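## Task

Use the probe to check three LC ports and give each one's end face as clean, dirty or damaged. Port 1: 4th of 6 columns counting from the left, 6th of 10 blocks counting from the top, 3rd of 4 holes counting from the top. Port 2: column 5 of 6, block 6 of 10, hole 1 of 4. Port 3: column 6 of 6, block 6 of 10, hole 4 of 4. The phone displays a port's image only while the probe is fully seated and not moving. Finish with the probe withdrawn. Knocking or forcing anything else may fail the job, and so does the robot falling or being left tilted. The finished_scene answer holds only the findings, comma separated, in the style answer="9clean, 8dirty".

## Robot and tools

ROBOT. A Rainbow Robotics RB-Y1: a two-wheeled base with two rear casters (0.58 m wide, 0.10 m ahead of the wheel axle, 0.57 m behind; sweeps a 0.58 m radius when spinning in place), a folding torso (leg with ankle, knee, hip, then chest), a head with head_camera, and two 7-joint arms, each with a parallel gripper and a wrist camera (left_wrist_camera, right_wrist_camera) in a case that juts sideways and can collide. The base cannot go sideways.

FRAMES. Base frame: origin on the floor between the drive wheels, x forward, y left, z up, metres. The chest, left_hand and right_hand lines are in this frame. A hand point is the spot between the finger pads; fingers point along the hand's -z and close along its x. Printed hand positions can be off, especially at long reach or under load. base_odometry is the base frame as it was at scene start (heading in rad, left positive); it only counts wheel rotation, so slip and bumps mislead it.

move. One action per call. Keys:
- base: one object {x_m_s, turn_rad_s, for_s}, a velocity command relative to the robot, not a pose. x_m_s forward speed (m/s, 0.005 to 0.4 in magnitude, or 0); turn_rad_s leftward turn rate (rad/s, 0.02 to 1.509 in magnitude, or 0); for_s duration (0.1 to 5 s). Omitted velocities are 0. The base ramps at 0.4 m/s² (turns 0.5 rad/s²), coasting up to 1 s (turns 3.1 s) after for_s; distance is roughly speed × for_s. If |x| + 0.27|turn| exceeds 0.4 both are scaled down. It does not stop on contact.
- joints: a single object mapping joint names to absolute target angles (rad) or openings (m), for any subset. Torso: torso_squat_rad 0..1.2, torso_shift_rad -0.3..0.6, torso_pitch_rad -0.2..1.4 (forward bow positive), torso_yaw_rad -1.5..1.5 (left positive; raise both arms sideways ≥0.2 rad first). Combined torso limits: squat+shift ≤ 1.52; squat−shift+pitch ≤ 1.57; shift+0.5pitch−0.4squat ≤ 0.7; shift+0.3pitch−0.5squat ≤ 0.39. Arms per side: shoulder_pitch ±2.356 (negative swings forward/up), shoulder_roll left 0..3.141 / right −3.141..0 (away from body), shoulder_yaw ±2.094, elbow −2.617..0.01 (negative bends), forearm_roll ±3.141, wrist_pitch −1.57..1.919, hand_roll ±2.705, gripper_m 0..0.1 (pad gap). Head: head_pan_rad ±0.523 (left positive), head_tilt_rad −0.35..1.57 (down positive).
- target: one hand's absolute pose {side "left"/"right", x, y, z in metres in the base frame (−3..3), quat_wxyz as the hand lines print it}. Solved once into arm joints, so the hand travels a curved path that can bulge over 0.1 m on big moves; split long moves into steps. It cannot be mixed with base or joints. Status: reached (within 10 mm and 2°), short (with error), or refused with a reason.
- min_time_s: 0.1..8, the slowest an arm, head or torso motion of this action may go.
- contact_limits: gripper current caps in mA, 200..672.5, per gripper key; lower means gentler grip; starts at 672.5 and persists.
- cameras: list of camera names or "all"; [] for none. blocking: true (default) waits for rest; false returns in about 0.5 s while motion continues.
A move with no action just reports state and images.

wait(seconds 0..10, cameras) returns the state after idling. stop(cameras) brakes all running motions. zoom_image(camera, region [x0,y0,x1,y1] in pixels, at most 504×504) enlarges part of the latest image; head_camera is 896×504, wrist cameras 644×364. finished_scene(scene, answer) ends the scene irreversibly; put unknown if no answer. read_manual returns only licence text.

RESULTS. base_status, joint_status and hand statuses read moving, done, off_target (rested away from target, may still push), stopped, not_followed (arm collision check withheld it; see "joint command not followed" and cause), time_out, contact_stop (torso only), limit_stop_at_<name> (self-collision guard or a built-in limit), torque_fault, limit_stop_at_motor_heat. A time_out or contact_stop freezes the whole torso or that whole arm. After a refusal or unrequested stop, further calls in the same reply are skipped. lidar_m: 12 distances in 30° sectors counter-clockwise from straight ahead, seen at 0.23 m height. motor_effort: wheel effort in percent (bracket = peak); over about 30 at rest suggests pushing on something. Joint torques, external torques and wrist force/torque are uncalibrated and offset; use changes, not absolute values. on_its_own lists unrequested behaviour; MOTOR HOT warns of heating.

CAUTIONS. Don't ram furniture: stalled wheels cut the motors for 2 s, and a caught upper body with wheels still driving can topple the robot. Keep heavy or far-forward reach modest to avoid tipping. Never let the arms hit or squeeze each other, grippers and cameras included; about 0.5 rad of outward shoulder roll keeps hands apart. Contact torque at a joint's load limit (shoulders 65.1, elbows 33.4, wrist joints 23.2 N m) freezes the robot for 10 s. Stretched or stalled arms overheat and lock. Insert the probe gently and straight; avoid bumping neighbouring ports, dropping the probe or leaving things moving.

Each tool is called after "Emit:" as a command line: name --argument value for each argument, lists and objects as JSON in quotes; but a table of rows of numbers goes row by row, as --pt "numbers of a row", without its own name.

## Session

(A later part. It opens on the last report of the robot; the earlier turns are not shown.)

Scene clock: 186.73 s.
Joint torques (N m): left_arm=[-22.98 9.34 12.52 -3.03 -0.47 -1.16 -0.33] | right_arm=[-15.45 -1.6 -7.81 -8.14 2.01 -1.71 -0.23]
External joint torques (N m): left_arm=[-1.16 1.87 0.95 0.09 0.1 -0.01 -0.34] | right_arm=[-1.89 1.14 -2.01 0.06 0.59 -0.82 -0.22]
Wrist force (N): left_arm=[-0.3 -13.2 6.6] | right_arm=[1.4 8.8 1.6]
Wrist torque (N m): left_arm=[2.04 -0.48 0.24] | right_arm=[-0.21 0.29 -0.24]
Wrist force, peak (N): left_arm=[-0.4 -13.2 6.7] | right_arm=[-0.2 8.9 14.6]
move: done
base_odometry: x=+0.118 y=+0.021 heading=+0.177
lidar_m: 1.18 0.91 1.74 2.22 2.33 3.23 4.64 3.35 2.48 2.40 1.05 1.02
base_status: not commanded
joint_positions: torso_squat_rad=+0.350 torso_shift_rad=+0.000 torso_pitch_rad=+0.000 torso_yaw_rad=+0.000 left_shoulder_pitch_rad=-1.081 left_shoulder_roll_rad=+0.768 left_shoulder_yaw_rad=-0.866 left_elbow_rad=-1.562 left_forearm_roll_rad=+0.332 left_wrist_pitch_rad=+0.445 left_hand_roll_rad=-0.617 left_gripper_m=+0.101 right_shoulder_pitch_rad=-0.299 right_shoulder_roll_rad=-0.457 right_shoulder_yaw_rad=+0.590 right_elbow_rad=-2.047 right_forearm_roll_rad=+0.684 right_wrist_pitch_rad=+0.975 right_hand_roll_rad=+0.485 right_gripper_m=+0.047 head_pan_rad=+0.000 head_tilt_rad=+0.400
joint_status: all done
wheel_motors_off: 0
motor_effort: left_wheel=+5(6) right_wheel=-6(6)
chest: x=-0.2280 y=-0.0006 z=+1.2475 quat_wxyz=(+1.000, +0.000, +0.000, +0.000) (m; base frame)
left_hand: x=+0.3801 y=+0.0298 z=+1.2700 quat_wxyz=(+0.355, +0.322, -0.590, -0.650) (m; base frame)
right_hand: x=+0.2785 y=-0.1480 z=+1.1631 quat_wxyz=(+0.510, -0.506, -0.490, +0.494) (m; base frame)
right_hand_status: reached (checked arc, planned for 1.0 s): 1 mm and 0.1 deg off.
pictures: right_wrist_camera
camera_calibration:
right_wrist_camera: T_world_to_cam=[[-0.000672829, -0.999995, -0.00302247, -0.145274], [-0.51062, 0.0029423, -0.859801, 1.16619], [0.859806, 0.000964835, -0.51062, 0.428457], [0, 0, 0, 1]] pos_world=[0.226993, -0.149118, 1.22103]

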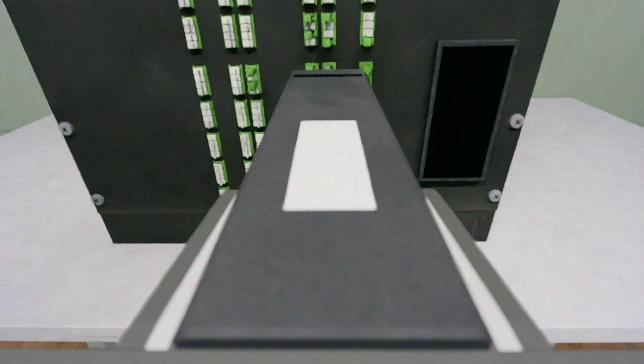

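Emit:
move --target '{"side":"right","x":0.2800,"y":-0.1479,"z":1.1636,"quat_wxyz":[0.5094,-0.5064,-0.4906,0.4936]}' --cameras '["right_wrist_camera"]'

Emit:
zoom_image --camera "right_wrist_camera" --region '[318, 50, 338, 70]'

Scene clock: 187.50 s.
Joint torques (N m): left_arm=[-22.67 8.27 13.02 -2.73 -0.65 -1.39 -0.32] | right_arm=[-15.69 -1.77 -7.78 -7.88 2.08 -1.52 -0.18]
External joint torques (N m): left_arm=[-0.85 0.8 1.45 0.39 -0.08 -0.23 -0.33] | right_arm=[-2.06 0.99 -1.96 0.33 0.63 -0.62 -0.17]
Wrist force (N): left_arm=[-0.5 -12.9 6.7] | right_arm=[1.2 9.1 2.0]
Wrist torque (N m): left_arm=[2.01 -0.50 0.24] | right_arm=[-0.06 0.30 -0.23]
Wrist force, peak (N): left_arm=[-0.4 -13.2 6.8] | right_arm=[1.0 9.4 1.1]
move: done
base_odometry: x=+0.118 y=+0.021 heading=+0.177
lidar_m: 1.19 0.90 1.75 2.22 2.32 3.21 4.64 3.33 2.48 2.39 1.04 1.02
base_status: not commanded
joint_positions: torso_squat_rad=+0.350 torso_shift_rad=+0.000 torso_pitch_rad=+0.000 torso_yaw_rad=+0.000 left_shoulder_pitch_rad=-1.081 left_shoulder_roll_rad=+0.768 left_shoulder_yaw_rad=-0.866 left_elbow_rad=-1.562 left_forearm_roll_rad=+0.332 left_wrist_pitch_rad=+0.445 left_hand_roll_rad=-0.617 left_gripper_m=+0.101 right_shoulder_pitch_rad=-0.303 right_shoulder_roll_rad=-0.456 right_shoulder_yaw_rad=+0.589 right_elbow_rad=-2.041 right_forearm_roll_rad=+0.683 right_wrist_pitch_rad=+0.972 right_hand_roll_rad=+0.484 right_gripper_m=+0.047 head_pan_rad=+0.000 head_tilt_rad=+0.400
joint_status: all done
wheel_motors_off: 0
motor_effort: left_wheel=+5(5) right_wheel=-6(6)
chest: x=-0.2280 y=-0.0006 z=+1.2475 quat_wxyz=(+1.000, +0.000, +0.000, +0.000) (m; base frame)
left_hand: x=+0.3801 y=+0.0298 z=+1.2700 quat_wxyz=(+0.355, +0.322, -0.590, -0.650) (m; base frame)
right_hand: x=+0.2799 y=-0.1480 z=+1.1632 quat_wxyz=(+0.509, -0.506, -0.490, +0.494) (m; base frame)
right_hand_status: reached (checked arc, planned for 0.1 s): 0 mm and 0.1 deg off.
pictures: right_wrist_camera
camera_calibration:
right_wrist_camera: T_world_to_cam=[[-0.000673779, -0.999995, -0.00302366, -0.145272], [-0.510546, 0.00294389, -0.859845, 1.16694], [0.85985, 0.000964374, -0.510545, 0.427152], [0, 0, 0, 1]] pos_world=[0.228393, -0.149118, 1.22103]

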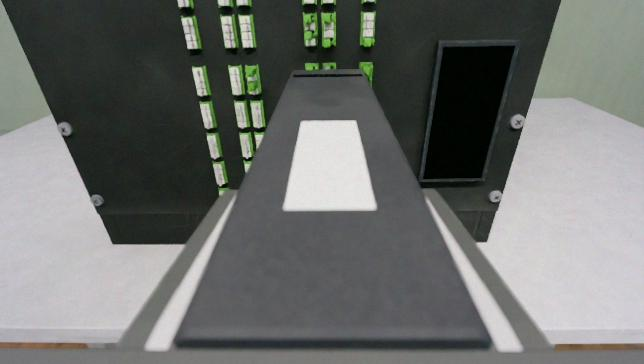

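Scaled by 25.200 from the camera's 644x364 image, which has a finer 1265x715 frame.

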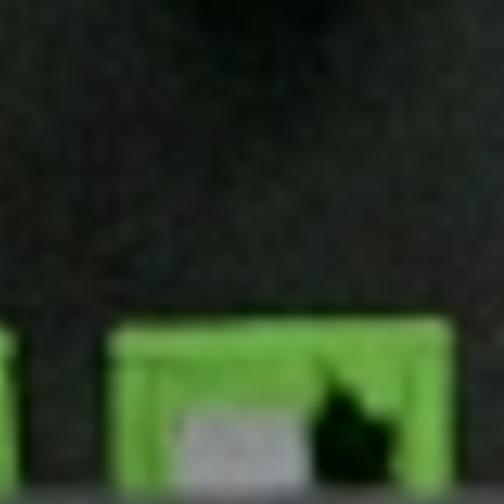

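Emit:
move --target '{"side":"right","x":0.2820,"y":-0.1478,"z":1.1631,"quat_wxyz":[0.5094,-0.5064,-0.4906,0.4936]}' --cameras '[]'

Emit:
move --target '{"side":"right","x":0.2850,"y":-0.1478,"z":1.1631,"quat_wxyz":[0.5094,-0.5064,-0.4906,0.4936]}' --cameras '[]'

Emit:
move --target '{"side":"right","x":0.2880,"y":-0.1478,"z":1.1631,"quat_wxyz":[0.5094,-0.5064,-0.4906,0.4936]}' --cameras '[]'

Scene clock: 188.37 s.
Joint torques (N m): left_arm=[-22.86 8.92 12.84 -3.15 -0.41 -1.2 -0.58] | right_arm=[-15.03 -1.74 -7.18 -8.31 1.97 -1.48 -0.27]
External joint torques (N m): left_arm=[-1.04 1.45 1.27 -0.03 0.16 -0.04 -0.59] | right_arm=[-1.29 1.03 -1.34 -0.1 0.52 -0.58 -0.27]
Wrist force (N): left_arm=[-0.3 -13.1 6.8] | right_arm=[1.0 8.3 1.6]
Wrist torque (N m): left_arm=[2.04 -0.47 0.24] | right_arm=[-0.37 0.35 -0.21]
Wrist force, peak (N): left_arm=[-0.2 -13.4 6.6] | right_arm=[-0.1 9.4 3.1]
move: done
base_odometry: x=+0.118 y=+0.021 heading=+0.177
lidar_m: 1.19 0.90 1.74 2.22 2.32 3.23 4.64 3.35 2.47 2.39 1.04 1.01
base_status: not commanded
joint_positions: torso_squat_rad=+0.350 torso_shift_rad=+0.000 torso_pitch_rad=+0.000 torso_yaw_rad=+0.000 left_shoulder_pitch_rad=-1.081 left_shoulder_roll_rad=+0.768 left_shoulder_yaw_rad=-0.866 left_elbow_rad=-1.562 left_forearm_roll_rad=+0.332 left_wrist_pitch_rad=+0.445 left_hand_roll_rad=-0.617 left_gripper_m=+0.101 right_shoulder_pitch_rad=-0.308 right_shoulder_roll_rad=-0.455 right_shoulder_yaw_rad=+0.587 right_elbow_rad=-2.032 right_forearm_roll_rad=+0.682 right_wrist_pitch_rad=+0.968 right_hand_roll_rad=+0.481 right_gripper_m=+0.047 head_pan_rad=+0.000 head_tilt_rad=+0.400
joint_status: all done
wheel_motors_off: 0
motor_effort: left_wheel=+5(5) right_wheel=-6(6)
chest: x=-0.2280 y=-0.0006 z=+1.2475 quat_wxyz=(+1.000, +0.000, +0.000, +0.000) (m; base frame)
left_hand: x=+0.3801 y=+0.0298 z=+1.2700 quat_wxyz=(+0.355, +0.322, -0.590, -0.650) (m; base frame)
right_hand: x=+0.2819 y=-0.1480 z=+1.1627 quat_wxyz=(+0.509, -0.506, -0.490, +0.494) (m; base frame)
right_hand_status: reached (checked arc, planned for 0.1 s): 0 mm and 0.1 deg off.
pictures: none
No camera images: "cameras" was empty.

Scene clock: 188.90 s.
Joint torques (N m): left_arm=[-23.05 8.44 13.07 -2.8 -0.4 -1.36 -0.56] | right_arm=[-14.8 -1.69 -6.57 -7.94 1.73 -1.47 -0.03]
External joint torques (N m): left_arm=[-1.22 0.97 1.5 0.32 0.17 -0.21 -0.57] | right_arm=[-0.9 1.11 -0.69 0.27 0.29 -0.58 -0.03]
Wrist force (N): left_arm=[-0.5 -13.0 6.8] | right_arm=[1.1 8.0 1.3]
Wrist torque (N m): left_arm=[2.03 -0.51 0.25] | right_arm=[-0.30 0.33 -0.23]
Wrist force, peak (N): left_arm=[-0.6 -13.2 6.8] | right_arm=[-0.9 8.2 3.0]
move: done
base_odometry: x=+0.118 y=+0.021 heading=+0.177
lidar_m: 1.18 0.90 1.74 2.22 2.32 3.23 4.64 3.34 2.47 2.39 1.05 1.01
base_status: not commanded
joint_positions: torso_squat_rad=+0.350 torso_shift_rad=+0.000 torso_pitch_rad=+0.000 torso_yaw_rad=+0.000 left_shoulder_pitch_rad=-1.081 left_shoulder_roll_rad=+0.768 left_shoulder_yaw_rad=-0.866 left_elbow_rad=-1.562 left_forearm_roll_rad=+0.332 left_wrist_pitch_rad=+0.445 left_hand_roll_rad=-0.617 left_gripper_m=+0.101 right_shoulder_pitch_rad=-0.316 right_shoulder_roll_rad=-0.454 right_shoulder_yaw_rad=+0.585 right_elbow_rad=-2.020 right_forearm_roll_rad=+0.679 right_wrist_pitch_rad=+0.964 right_hand_roll_rad=+0.479 right_gripper_m=+0.047 head_pan_rad=+0.000 head_tilt_rad=+0.400
joint_status: all done
wheel_motors_off: 0
motor_effort: left_wheel=+5(5) right_wheel=-6(6)
chest: x=-0.2280 y=-0.0006 z=+1.2475 quat_wxyz=(+1.000, +0.000, +0.000, +0.000) (m; base frame)
left_hand: x=+0.3801 y=+0.0298 z=+1.2700 quat_wxyz=(+0.355, +0.322, -0.590, -0.650) (m; base frame)
right_hand: x=+0.2849 y=-0.1480 z=+1.1629 quat_wxyz=(+0.509, -0.506, -0.490, +0.494) (m; base frame)
right_hand_status: reached (checked arc, planned for 0.1 s): 0 mm and 0.0 deg off.
pictures: none
No camera images: "cameras" was empty.

Scene clock: 189.43 s.
Joint torques (N m): left_arm=[-22.93 8.99 13.05 -2.66 -0.44 -1.39 -0.49] | right_arm=[-15.6 -1.38 -6.35 -7.73 1.7 -1.61 -0.19]
External joint torques (N m): left_arm=[-1.11 1.52 1.48 0.46 0.13 -0.24 -0.5] | right_arm=[-1.55 1.46 -0.44 0.47 0.26 -0.71 -0.18]
Wrist force (N): left_arm=[-0.4 -12.9 6.9] | right_arm=[1.3 8.0 1.3]
Wrist torque (N m): left_arm=[2.02 -0.49 0.24] | right_arm=[-0.32 0.43 -0.21]
Wrist force, peak (N): left_arm=[-0.7 -13.1 7.0] | right_arm=[-1.5 8.2 3.1]
move: done
base_odometry: x=+0.118 y=+0.021 heading=+0.177
lidar_m: 1.19 0.90 1.74 2.22 2.32 3.22 4.64 3.34 2.47 2.39 1.05 1.02
base_status: not commanded
joint_positions: torso_squat_rad=+0.350 torso_shift_rad=+0.000 torso_pitch_rad=+0.000 torso_yaw_rad=+0.000 left_shoulder_pitch_rad=-1.081 left_shoulder_roll_rad=+0.768 left_shoulder_yaw_rad=-0.866 left_elbow_rad=-1.562 left_forearm_roll_rad=+0.332 left_wrist_pitch_rad=+0.445 left_hand_roll_rad=-0.617 left_gripper_m=+0.101 right_shoulder_pitch_rad=-0.324 right_shoulder_roll_rad=-0.452 right_shoulder_yaw_rad=+0.582 right_elbow_rad=-2.008 right_forearm_roll_rad=+0.676 right_wrist_pitch_rad=+0.959 right_hand_roll_rad=+0.477 right_gripper_m=+0.047 head_pan_rad=+0.000 head_tilt_rad=+0.400
joint_status: all done
wheel_motors_off: 0
motor_effort: left_wheel=+5(5) right_wheel=-6(6)
chest: x=-0.2280 y=-0.0006 z=+1.2475 quat_wxyz=(+1.000, +0.000, +0.000, +0.000) (m; base frame)
left_hand: x=+0.3801 y=+0.0298 z=+1.2700 quat_wxyz=(+0.355, +0.322, -0.590, -0.650) (m; base frame)
right_hand: x=+0.2879 y=-0.1480 z=+1.1629 quat_wxyz=(+0.509, -0.506, -0.490, +0.494) (m; base frame)
right_hand_status: reached (checked arc, planned for 0.1 s): 0 mm and 0.0 deg off.
pictures: none
No camera images: "cameras" was empty.

Emit:
move --target '{"side":"right","x":0.2900,"y":-0.1478,"z":1.1631,"quat_wxyz":[0.5094,-0.5064,-0.4906,0.4936]}' --cameras '[]'

Emit:
move --target '{"side":"right","x":0.2910,"y":-0.1478,"z":1.1631,"quat_wxyz":[0.5094,-0.5064,-0.4906,0.4936]}' --cameras '["right_wrist_camera"]'

Scene clock: 190.57 s.
Joint torques (N m): left_arm=[-22.85 9.1 12.63 -3.08 -0.51 -1.36 -0.45] | right_arm=[-15.37 -1.47 -6.45 -7.88 1.74 -1.44 -0.23]
External joint torques (N m): left_arm=[-1.03 1.63 1.07 0.04 0.07 -0.2 -0.46] | right_arm=[-1.21 1.4 -0.52 0.32 0.3 -0.55 -0.22]
Wrist force (N): left_arm=[-0.4 -13.0 6.8] | right_arm=[0.7 7.9 2.0]
Wrist torque (N m): left_arm=[2.02 -0.50 0.25] | right_arm=[-0.46 0.43 -0.20]
Wrist force, peak (N): left_arm=[-0.4 -13.3 6.9] | right_arm=[0.4 8.4 1.3]
move: done
base_odometry: x=+0.118 y=+0.021 heading=+0.177
lidar_m: 1.19 0.91 1.73 2.21 2.32 3.22 4.64 3.35 2.48 2.39 1.05 1.02
base_status: not commanded
joint_positions: torso_squat_rad=+0.350 torso_shift_rad=+0.000 torso_pitch_rad=+0.000 torso_yaw_rad=+0.000 left_shoulder_pitch_rad=-1.081 left_shoulder_roll_rad=+0.768 left_shoulder_yaw_rad=-0.866 left_elbow_rad=-1.562 left_forearm_roll_rad=+0.332 left_wrist_pitch_rad=+0.445 left_hand_roll_rad=-0.617 left_gripper_m=+0.101 right_shoulder_pitch_rad=-0.329 right_shoulder_roll_rad=-0.451 right_shoulder_yaw_rad=+0.581 right_elbow_rad=-2.000 right_forearm_roll_rad=+0.675 right_wrist_pitch_rad=+0.956 right_hand_roll_rad=+0.475 right_gripper_m=+0.047 head_pan_rad=+0.000 head_tilt_rad=+0.400
joint_status: all done
wheel_motors_off: 0
motor_effort: left_wheel=+5(5) right_wheel=-6(6)
chest: x=-0.2280 y=-0.0006 z=+1.2475 quat_wxyz=(+1.000, +0.000, +0.000, +0.000) (m; base frame)
left_hand: x=+0.3801 y=+0.0298 z=+1.2700 quat_wxyz=(+0.355, +0.322, -0.590, -0.650) (m; base frame)
right_hand: x=+0.2899 y=-0.1480 z=+1.1628 quat_wxyz=(+0.509, -0.506, -0.490, +0.494) (m; base frame)
right_hand_status: reached (checked arc, planned for 0.1 s): 0 mm and 0.0 deg off.
pictures: none
No camera images: "cameras" was empty.

Scene clock: 191.10 s.
Joint torques (N m): left_arm=[-22.49 8.87 12.96 -3.19 -0.47 -1.32 -0.6] | right_arm=[-15.78 -1.34 -7.25 -8.09 1.42 -1.58 -0.17]
External joint torques (N m): left_arm=[-0.66 1.4 1.39 -0.07 0.1 -0.17 -0.61] | right_arm=[-1.56 1.54 -1.3 0.11 -0.02 -0.69 -0.16]
Wrist force (N): left_arm=[-0.5 -13.1 6.7] | right_arm=[0.0 8.0 1.5]
Wrist torque (N m): left_arm=[2.03 -0.50 0.25] | right_arm=[-0.47 0.49 -0.24]
Wrist force, peak (N): left_arm=[-0.2 -13.1 6.9] | right_arm=[0.5 7.9 2.7]
move: done
base_odometry: x=+0.118 y=+0.021 heading=+0.177
lidar_m: 1.18 0.91 1.73 2.21 2.32 3.23 4.63 3.34 2.47 2.39 1.06 1.02
base_status: not commanded
joint_positions: torso_squat_rad=+0.350 torso_shift_rad=+0.000 torso_pitch_rad=+0.000 torso_yaw_rad=+0.000 left_shoulder_pitch_rad=-1.081 left_shoulder_roll_rad=+0.768 left_shoulder_yaw_rad=-0.866 left_elbow_rad=-1.562 left_forearm_roll_rad=+0.332 left_wrist_pitch_rad=+0.445 left_hand_roll_rad=-0.617 left_gripper_m=+0.101 right_shoulder_pitch_rad=-0.332 right_shoulder_roll_rad=-0.451 right_shoulder_yaw_rad=+0.580 right_elbow_rad=-1.995 right_forearm_roll_rad=+0.674 right_wrist_pitch_rad=+0.954 right_hand_roll_rad=+0.474 right_gripper_m=+0.047 head_pan_rad=+0.000 head_tilt_rad=+0.400
joint_status: all done
wheel_motors_off: 0
motor_effort: left_wheel=+5(5) right_wheel=-6(6)
chest: x=-0.2280 y=-0.0006 z=+1.2475 quat_wxyz=(+1.000, +0.000, +0.000, +0.000) (m; base frame)
left_hand: x=+0.3801 y=+0.0299 z=+1.2700 quat_wxyz=(+0.355, +0.322, -0.590, -0.650) (m; base frame)
right_hand: x=+0.2910 y=-0.1480 z=+1.1628 quat_wxyz=(+0.509, -0.506, -0.490, +0.494) (m; base frame)
right_hand_status: reached (checked arc, planned for 0.1 s): 0 mm and 0.0 deg off.
pictures: right_wrist_camera
camera_calibration:
right_wrist_camera: T_world_to_cam=[[-0.000981709, -0.999995, -0.00295843, -0.145271], [-0.510235, 0.00304526, -0.86003, 1.17247], [0.860035, 0.000665195, -0.510235, 0.417073], [0, 0, 0, 1]] pos_world=[0.239392, -0.149118, 1.22073]

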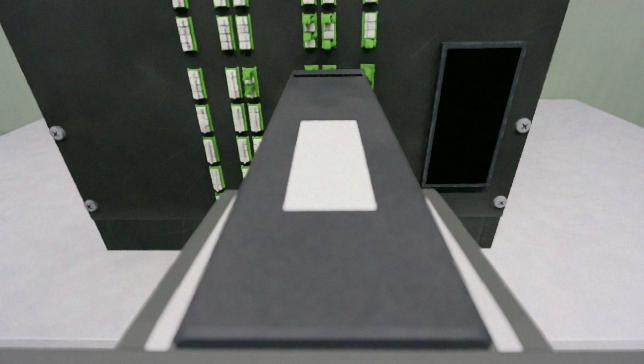

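Emit:
move --target '{"side":"right","x":0.2920,"y":-0.1478,"z":1.1631,"quat_wxyz":[0.5094,-0.5064,-0.4906,0.4936]}' --cameras '[]'

Emit:
wait --seconds 0.3 --cameras '["right_wrist_camera"]'

Scene clock: 191.83 s.
Joint torques (N m): left_arm=[-22.7 8.86 12.4 -2.84 -0.36 -1.4 -0.65] | right_arm=[-16.83 -2.21 -7.53 -6.73 1.42 -1.83 -0.29]
External joint torques (N m): left_arm=[-0.88 1.39 0.83 0.27 0.21 -0.24 -0.67] | right_arm=[-2.57 0.67 -1.58 1.47 -0.01 -0.95 -0.29]
Wrist force (N): left_arm=[-0.5 -13.0 6.6] | right_arm=[-0.5 7.6 16.8]
Wrist torque (N m): left_arm=[2.04 -0.50 0.24] | right_arm=[-0.48 0.74 -0.23]
Wrist force, peak (N): left_arm=[-0.5 -13.3 6.9] | right_arm=[-0.9 7.6 28.5]
move: done
base_odometry: x=+0.118 y=+0.021 heading=+0.177
lidar_m: 1.18 0.90 1.74 2.22 2.32 3.22 4.64 3.34 2.48 2.39 1.05 1.02
base_status: not commanded
joint_positions: torso_squat_rad=+0.350 torso_shift_rad=+0.000 torso_pitch_rad=+0.000 torso_yaw_rad=+0.000 left_shoulder_pitch_rad=-1.081 left_shoulder_roll_rad=+0.768 left_shoulder_yaw_rad=-0.866 left_elbow_rad=-1.562 left_forearm_roll_rad=+0.332 left_wrist_pitch_rad=+0.445 left_hand_roll_rad=-0.617 left_gripper_m=+0.101 right_shoulder_pitch_rad=-0.334 right_shoulder_roll_rad=-0.450 right_shoulder_yaw_rad=+0.580 right_elbow_rad=-1.992 right_forearm_roll_rad=+0.673 right_wrist_pitch_rad=+0.953 right_hand_roll_rad=+0.474 right_gripper_m=+0.047 head_pan_rad=+0.000 head_tilt_rad=+0.400
joint_status: all done
wheel_motors_off: 0
motor_effort: left_wheel=+6(7) right_wheel=-3(6)
chest: x=-0.2282 y=-0.0006 z=+1.2475 quat_wxyz=(+1.000, +0.000, +0.000, +0.000) (m; base frame)
left_hand: x=+0.3800 y=+0.0298 z=+1.2701 quat_wxyz=(+0.355, +0.322, -0.590, -0.650) (m; base frame)
right_hand: x=+0.2917 y=-0.1479 z=+1.1628 quat_wxyz=(+0.509, -0.506, -0.490, +0.494) (m; base frame)
right_hand_status: reached (checked arc, planned for 0.1 s): 0 mm and 0.0 deg off.
pictures: none
No camera images: "cameras" was empty.

Scene clock: 192.13 s.
Joint torques (N m): left_arm=[-22.48 9.02 12.99 -2.84 -0.49 -1.3 -0.55] | right_arm=[-16.98 -1.54 -8.02 -6.95 1.36 -1.86 -0.21]
External joint torques (N m): left_arm=[-0.65 1.55 1.42 0.28 0.08 -0.14 -0.56] | right_arm=[-2.72 1.34 -2.06 1.25 -0.07 -0.97 -0.2]
Wrist force (N): left_arm=[-0.4 -13.0 6.8] | right_arm=[-0.9 7.4 14.8]
Wrist torque (N m): left_arm=[2.01 -0.49 0.25] | right_arm=[-0.46 0.71 -0.24]
Wrist force, peak (N): left_arm=[-0.4 -13.1 6.8] | right_arm=[-0.5 7.3 16.4]
base_odometry: x=+0.118 y=+0.021 heading=+0.177
lidar_m: 1.19 0.90 1.75 2.22 2.33 3.23 4.63 3.34 2.47 2.39 1.04 1.02
base_status: not commanded
joint_positions: torso_squat_rad=+0.350 torso_shift_rad=+0.000 torso_pitch_rad=+0.000 torso_yaw_rad=+0.000 left_shoulder_pitch_rad=-1.081 left_shoulder_roll_rad=+0.768 left_shoulder_yaw_rad=-0.866 left_elbow_rad=-1.562 left_forearm_roll_rad=+0.332 left_wrist_pitch_rad=+0.445 left_hand_roll_rad=-0.617 left_gripper_m=+0.101 right_shoulder_pitch_rad=-0.334 right_shoulder_roll_rad=-0.450 right_shoulder_yaw_rad=+0.580 right_elbow_rad=-1.992 right_forearm_roll_rad=+0.673 right_wrist_pitch_rad=+0.953 right_hand_roll_rad=+0.474 right_gripper_m=+0.047 head_pan_rad=+0.000 head_tilt_rad=+0.400
joint_status: all done
wheel_motors_off: 0
motor_effort: left_wheel=+6(7) right_wheel=-3(6)
chest: x=-0.2282 y=-0.0006 z=+1.2475 quat_wxyz=(+1.000, +0.000, +0.000, +0.000) (m; base frame)
left_hand: x=+0.3800 y=+0.0298 z=+1.2701 quat_wxyz=(+0.355, +0.322, -0.590, -0.650) (m; base frame)
right_hand: x=+0.2917 y=-0.1479 z=+1.1628 quat_wxyz=(+0.509, -0.506, -0.490, +0.494) (m; base frame)
right_hand_status: reached (checked arc, planned for 0.1 s): 0 mm and 0.0 deg off.
wait: 0.30 s; at rest by 0.27 s
pictures: right_wrist_camera
camera_calibration:
right_wrist_camera: T_world_to_cam=[[-0.000722783, -0.999995, -0.00311034, -0.145047], [-0.51031, 0.00304371, -0.859985, 1.17275], [0.85999, 0.000965654, -0.510309, 0.416479], [0, 0, 0, 1]] pos_world=[0.240193, -0.149018, 1.22063]

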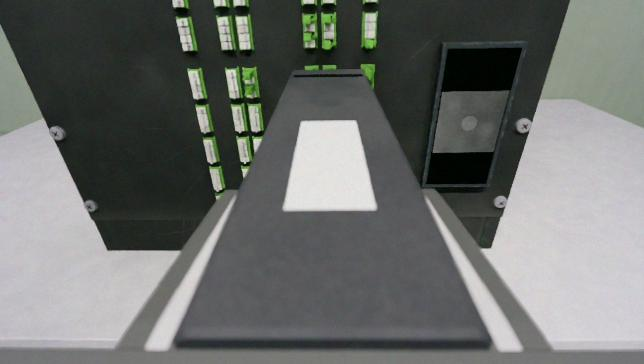

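Emit:
zoom_image --camera "right_wrist_camera" --region '[430, 85, 515, 160]'

Emit:
zoom_image --camera "right_wrist_camera" --region '[450, 104, 490, 144]'

Scaled by 5.929 from the camera's 644x364 image, which has a finer 1265x715 frame.

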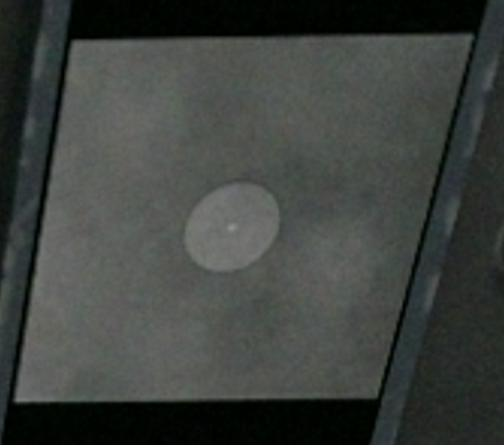

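Scaled by 12.600 from the camera's 644x364 image, which has a finer 1265x715 frame.

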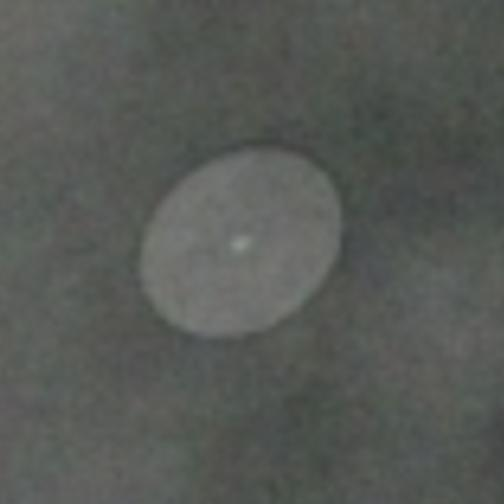

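Emit:
move --target '{"side":"right","x":0.282,"y":-0.1478,"z":1.1631,"quat_wxyz":[0.5094,-0.5064,-0.4906,0.4936]}' --min_time_s 1 --cameras '[]'

Emit:
move --target '{"side":"right","x":0.22,"y":-0.1478,"z":1.1631,"quat_wxyz":[0.5094,-0.5064,-0.4906,0.4936]}' --min_time_s 1.5 --cameras '["right_wrist_camera"]'

Scene clock: 193.87 s.
Joint torques (N m): left_arm=[-23.2 8.64 12.15 -2.71 -0.61 -1.35 -0.59] | right_arm=[-14.61 -4.19 -6.07 -9.19 2.01 -1.2 0.06]
External joint torques (N m): left_arm=[-1.38 1.17 0.59 0.41 -0.04 -0.19 -0.61] | right_arm=[-0.84 -1.42 -0.22 -0.97 0.57 -0.3 0.06]
Wrist force (N): left_arm=[-0.5 -13.0 6.8] | right_arm=[0.9 7.9 1.6]
Wrist torque (N m): left_arm=[2.03 -0.50 0.24] | right_arm=[-0.44 0.36 -0.23]
Wrist force, peak (N): left_arm=[-0.4 -13.2 6.9] | right_arm=[-0.7 7.5 16.4]
move: done
base_odometry: x=+0.118 y=+0.021 heading=+0.177
lidar_m: 1.18 0.90 1.74 2.22 2.32 3.22 4.64 3.34 2.47 2.40 1.05 1.02
base_status: not commanded
joint_positions: torso_squat_rad=+0.350 torso_shift_rad=+0.000 torso_pitch_rad=+0.000 torso_yaw_rad=+0.000 left_shoulder_pitch_rad=-1.081 left_shoulder_roll_rad=+0.768 left_shoulder_yaw_rad=-0.866 left_elbow_rad=-1.562 left_forearm_roll_rad=+0.332 left_wrist_pitch_rad=+0.445 left_hand_roll_rad=-0.617 left_gripper_m=+0.101 right_shoulder_pitch_rad=-0.310 right_shoulder_roll_rad=-0.454 right_shoulder_yaw_rad=+0.587 right_elbow_rad=-2.029 right_forearm_roll_rad=+0.682 right_wrist_pitch_rad=+0.967 right_hand_roll_rad=+0.480 right_gripper_m=+0.047 head_pan_rad=+0.000 head_tilt_rad=+0.400
joint_status: all done
wheel_motors_off: 0
motor_effort: left_wheel=+6(6) right_wheel=-4(4)
chest: x=-0.2281 y=-0.0006 z=+1.2475 quat_wxyz=(+1.000, +0.000, +0.000, +0.000) (m; base frame)
left_hand: x=+0.3800 y=+0.0298 z=+1.2700 quat_wxyz=(+0.355, +0.322, -0.590, -0.650) (m; base frame)
right_hand: x=+0.2826 y=-0.1478 z=+1.1629 quat_wxyz=(+0.510, -0.506, -0.490, +0.493) (m; base frame)
right_hand_status: reached (checked arc, planned for 1.0 s): 1 mm and 0.1 deg off.
pictures: none
No camera images: "cameras" was empty.

Scene clock: 195.70 s.
Joint torques (N m): left_arm=[-23.17 8.24 12.35 -2.8 -0.48 -1.34 -0.45] | right_arm=[-10.67 -4 -5.1 -9.7 2.09 -1.07 0.22]
External joint torques (N m): left_arm=[-1.35 0.77 0.78 0.32 0.09 -0.18 -0.46] | right_arm=[-0.22 -1.88 -0.22 -1.29 0.61 -0.1 0.23]
Wrist force (N): left_arm=[-0.4 -13.0 6.7] | right_arm=[1.3 7.9 1.3]
Wrist torque (N m): left_arm=[2.02 -0.49 0.24] | right_arm=[-0.29 0.32 -0.20]
Wrist force, peak (N): left_arm=[-0.5 -13.2 6.9] | right_arm=[0.1 9.3 1.2]
move: done
base_odometry: x=+0.118 y=+0.021 heading=+0.177
lidar_m: 1.19 0.91 1.75 2.21 2.32 3.22 4.64 3.34 2.47 2.39 1.04 1.01
base_status: not commanded
joint_positions: torso_squat_rad=+0.350 torso_shift_rad=+0.000 torso_pitch_rad=+0.000 torso_yaw_rad=+0.000 left_shoulder_pitch_rad=-1.081 left_shoulder_roll_rad=+0.768 left_shoulder_yaw_rad=-0.866 left_elbow_rad=-1.562 left_forearm_roll_rad=+0.332 left_wrist_pitch_rad=+0.445 left_hand_roll_rad=-0.617 left_gripper_m=+0.101 right_shoulder_pitch_rad=-0.143 right_shoulder_roll_rad=-0.477 right_shoulder_yaw_rad=+0.647 right_elbow_rad=-2.258 right_forearm_roll_rad=+0.767 right_wrist_pitch_rad=+1.044 right_hand_roll_rad=+0.521 right_gripper_m=+0.047 head_pan_rad=+0.000 head_tilt_rad=+0.400
joint_status: all done
wheel_motors_off: 0
motor_effort: left_wheel=+6(6) right_wheel=-6(6)
chest: x=-0.2281 y=-0.0006 z=+1.2475 quat_wxyz=(+1.000, +0.000, +0.000, +0.000) (m; base frame)
left_hand: x=+0.3800 y=+0.0299 z=+1.2700 quat_wxyz=(+0.355, +0.322, -0.590, -0.650) (m; base frame)
right_hand: x=+0.2210 y=-0.1477 z=+1.1631 quat_wxyz=(+0.510, -0.506, -0.491, +0.493) (m; base frame)
right_hand_status: reached (checked arc, planned for 1.5 s): 1 mm and 0.1 deg off.
pictures: right_wrist_camera
camera_calibration:
right_wrist_camera: T_world_to_cam=[[-0.000740195, -0.999989, -0.00472069, -0.143025], [-0.510608, 0.00443686, -0.859802, 1.13705], [0.859813, 0.001774, -0.510606, 0.477995], [0, 0, 0, 1]] pos_world=[0.169492, -0.148916, 1.22103]

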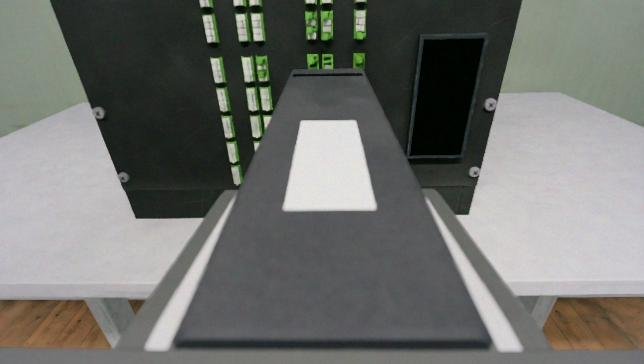

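Emit:
finished_scene --scene 1 --answer "1dirty, 2clean, 3damaged"

The scene is finished: the task was done.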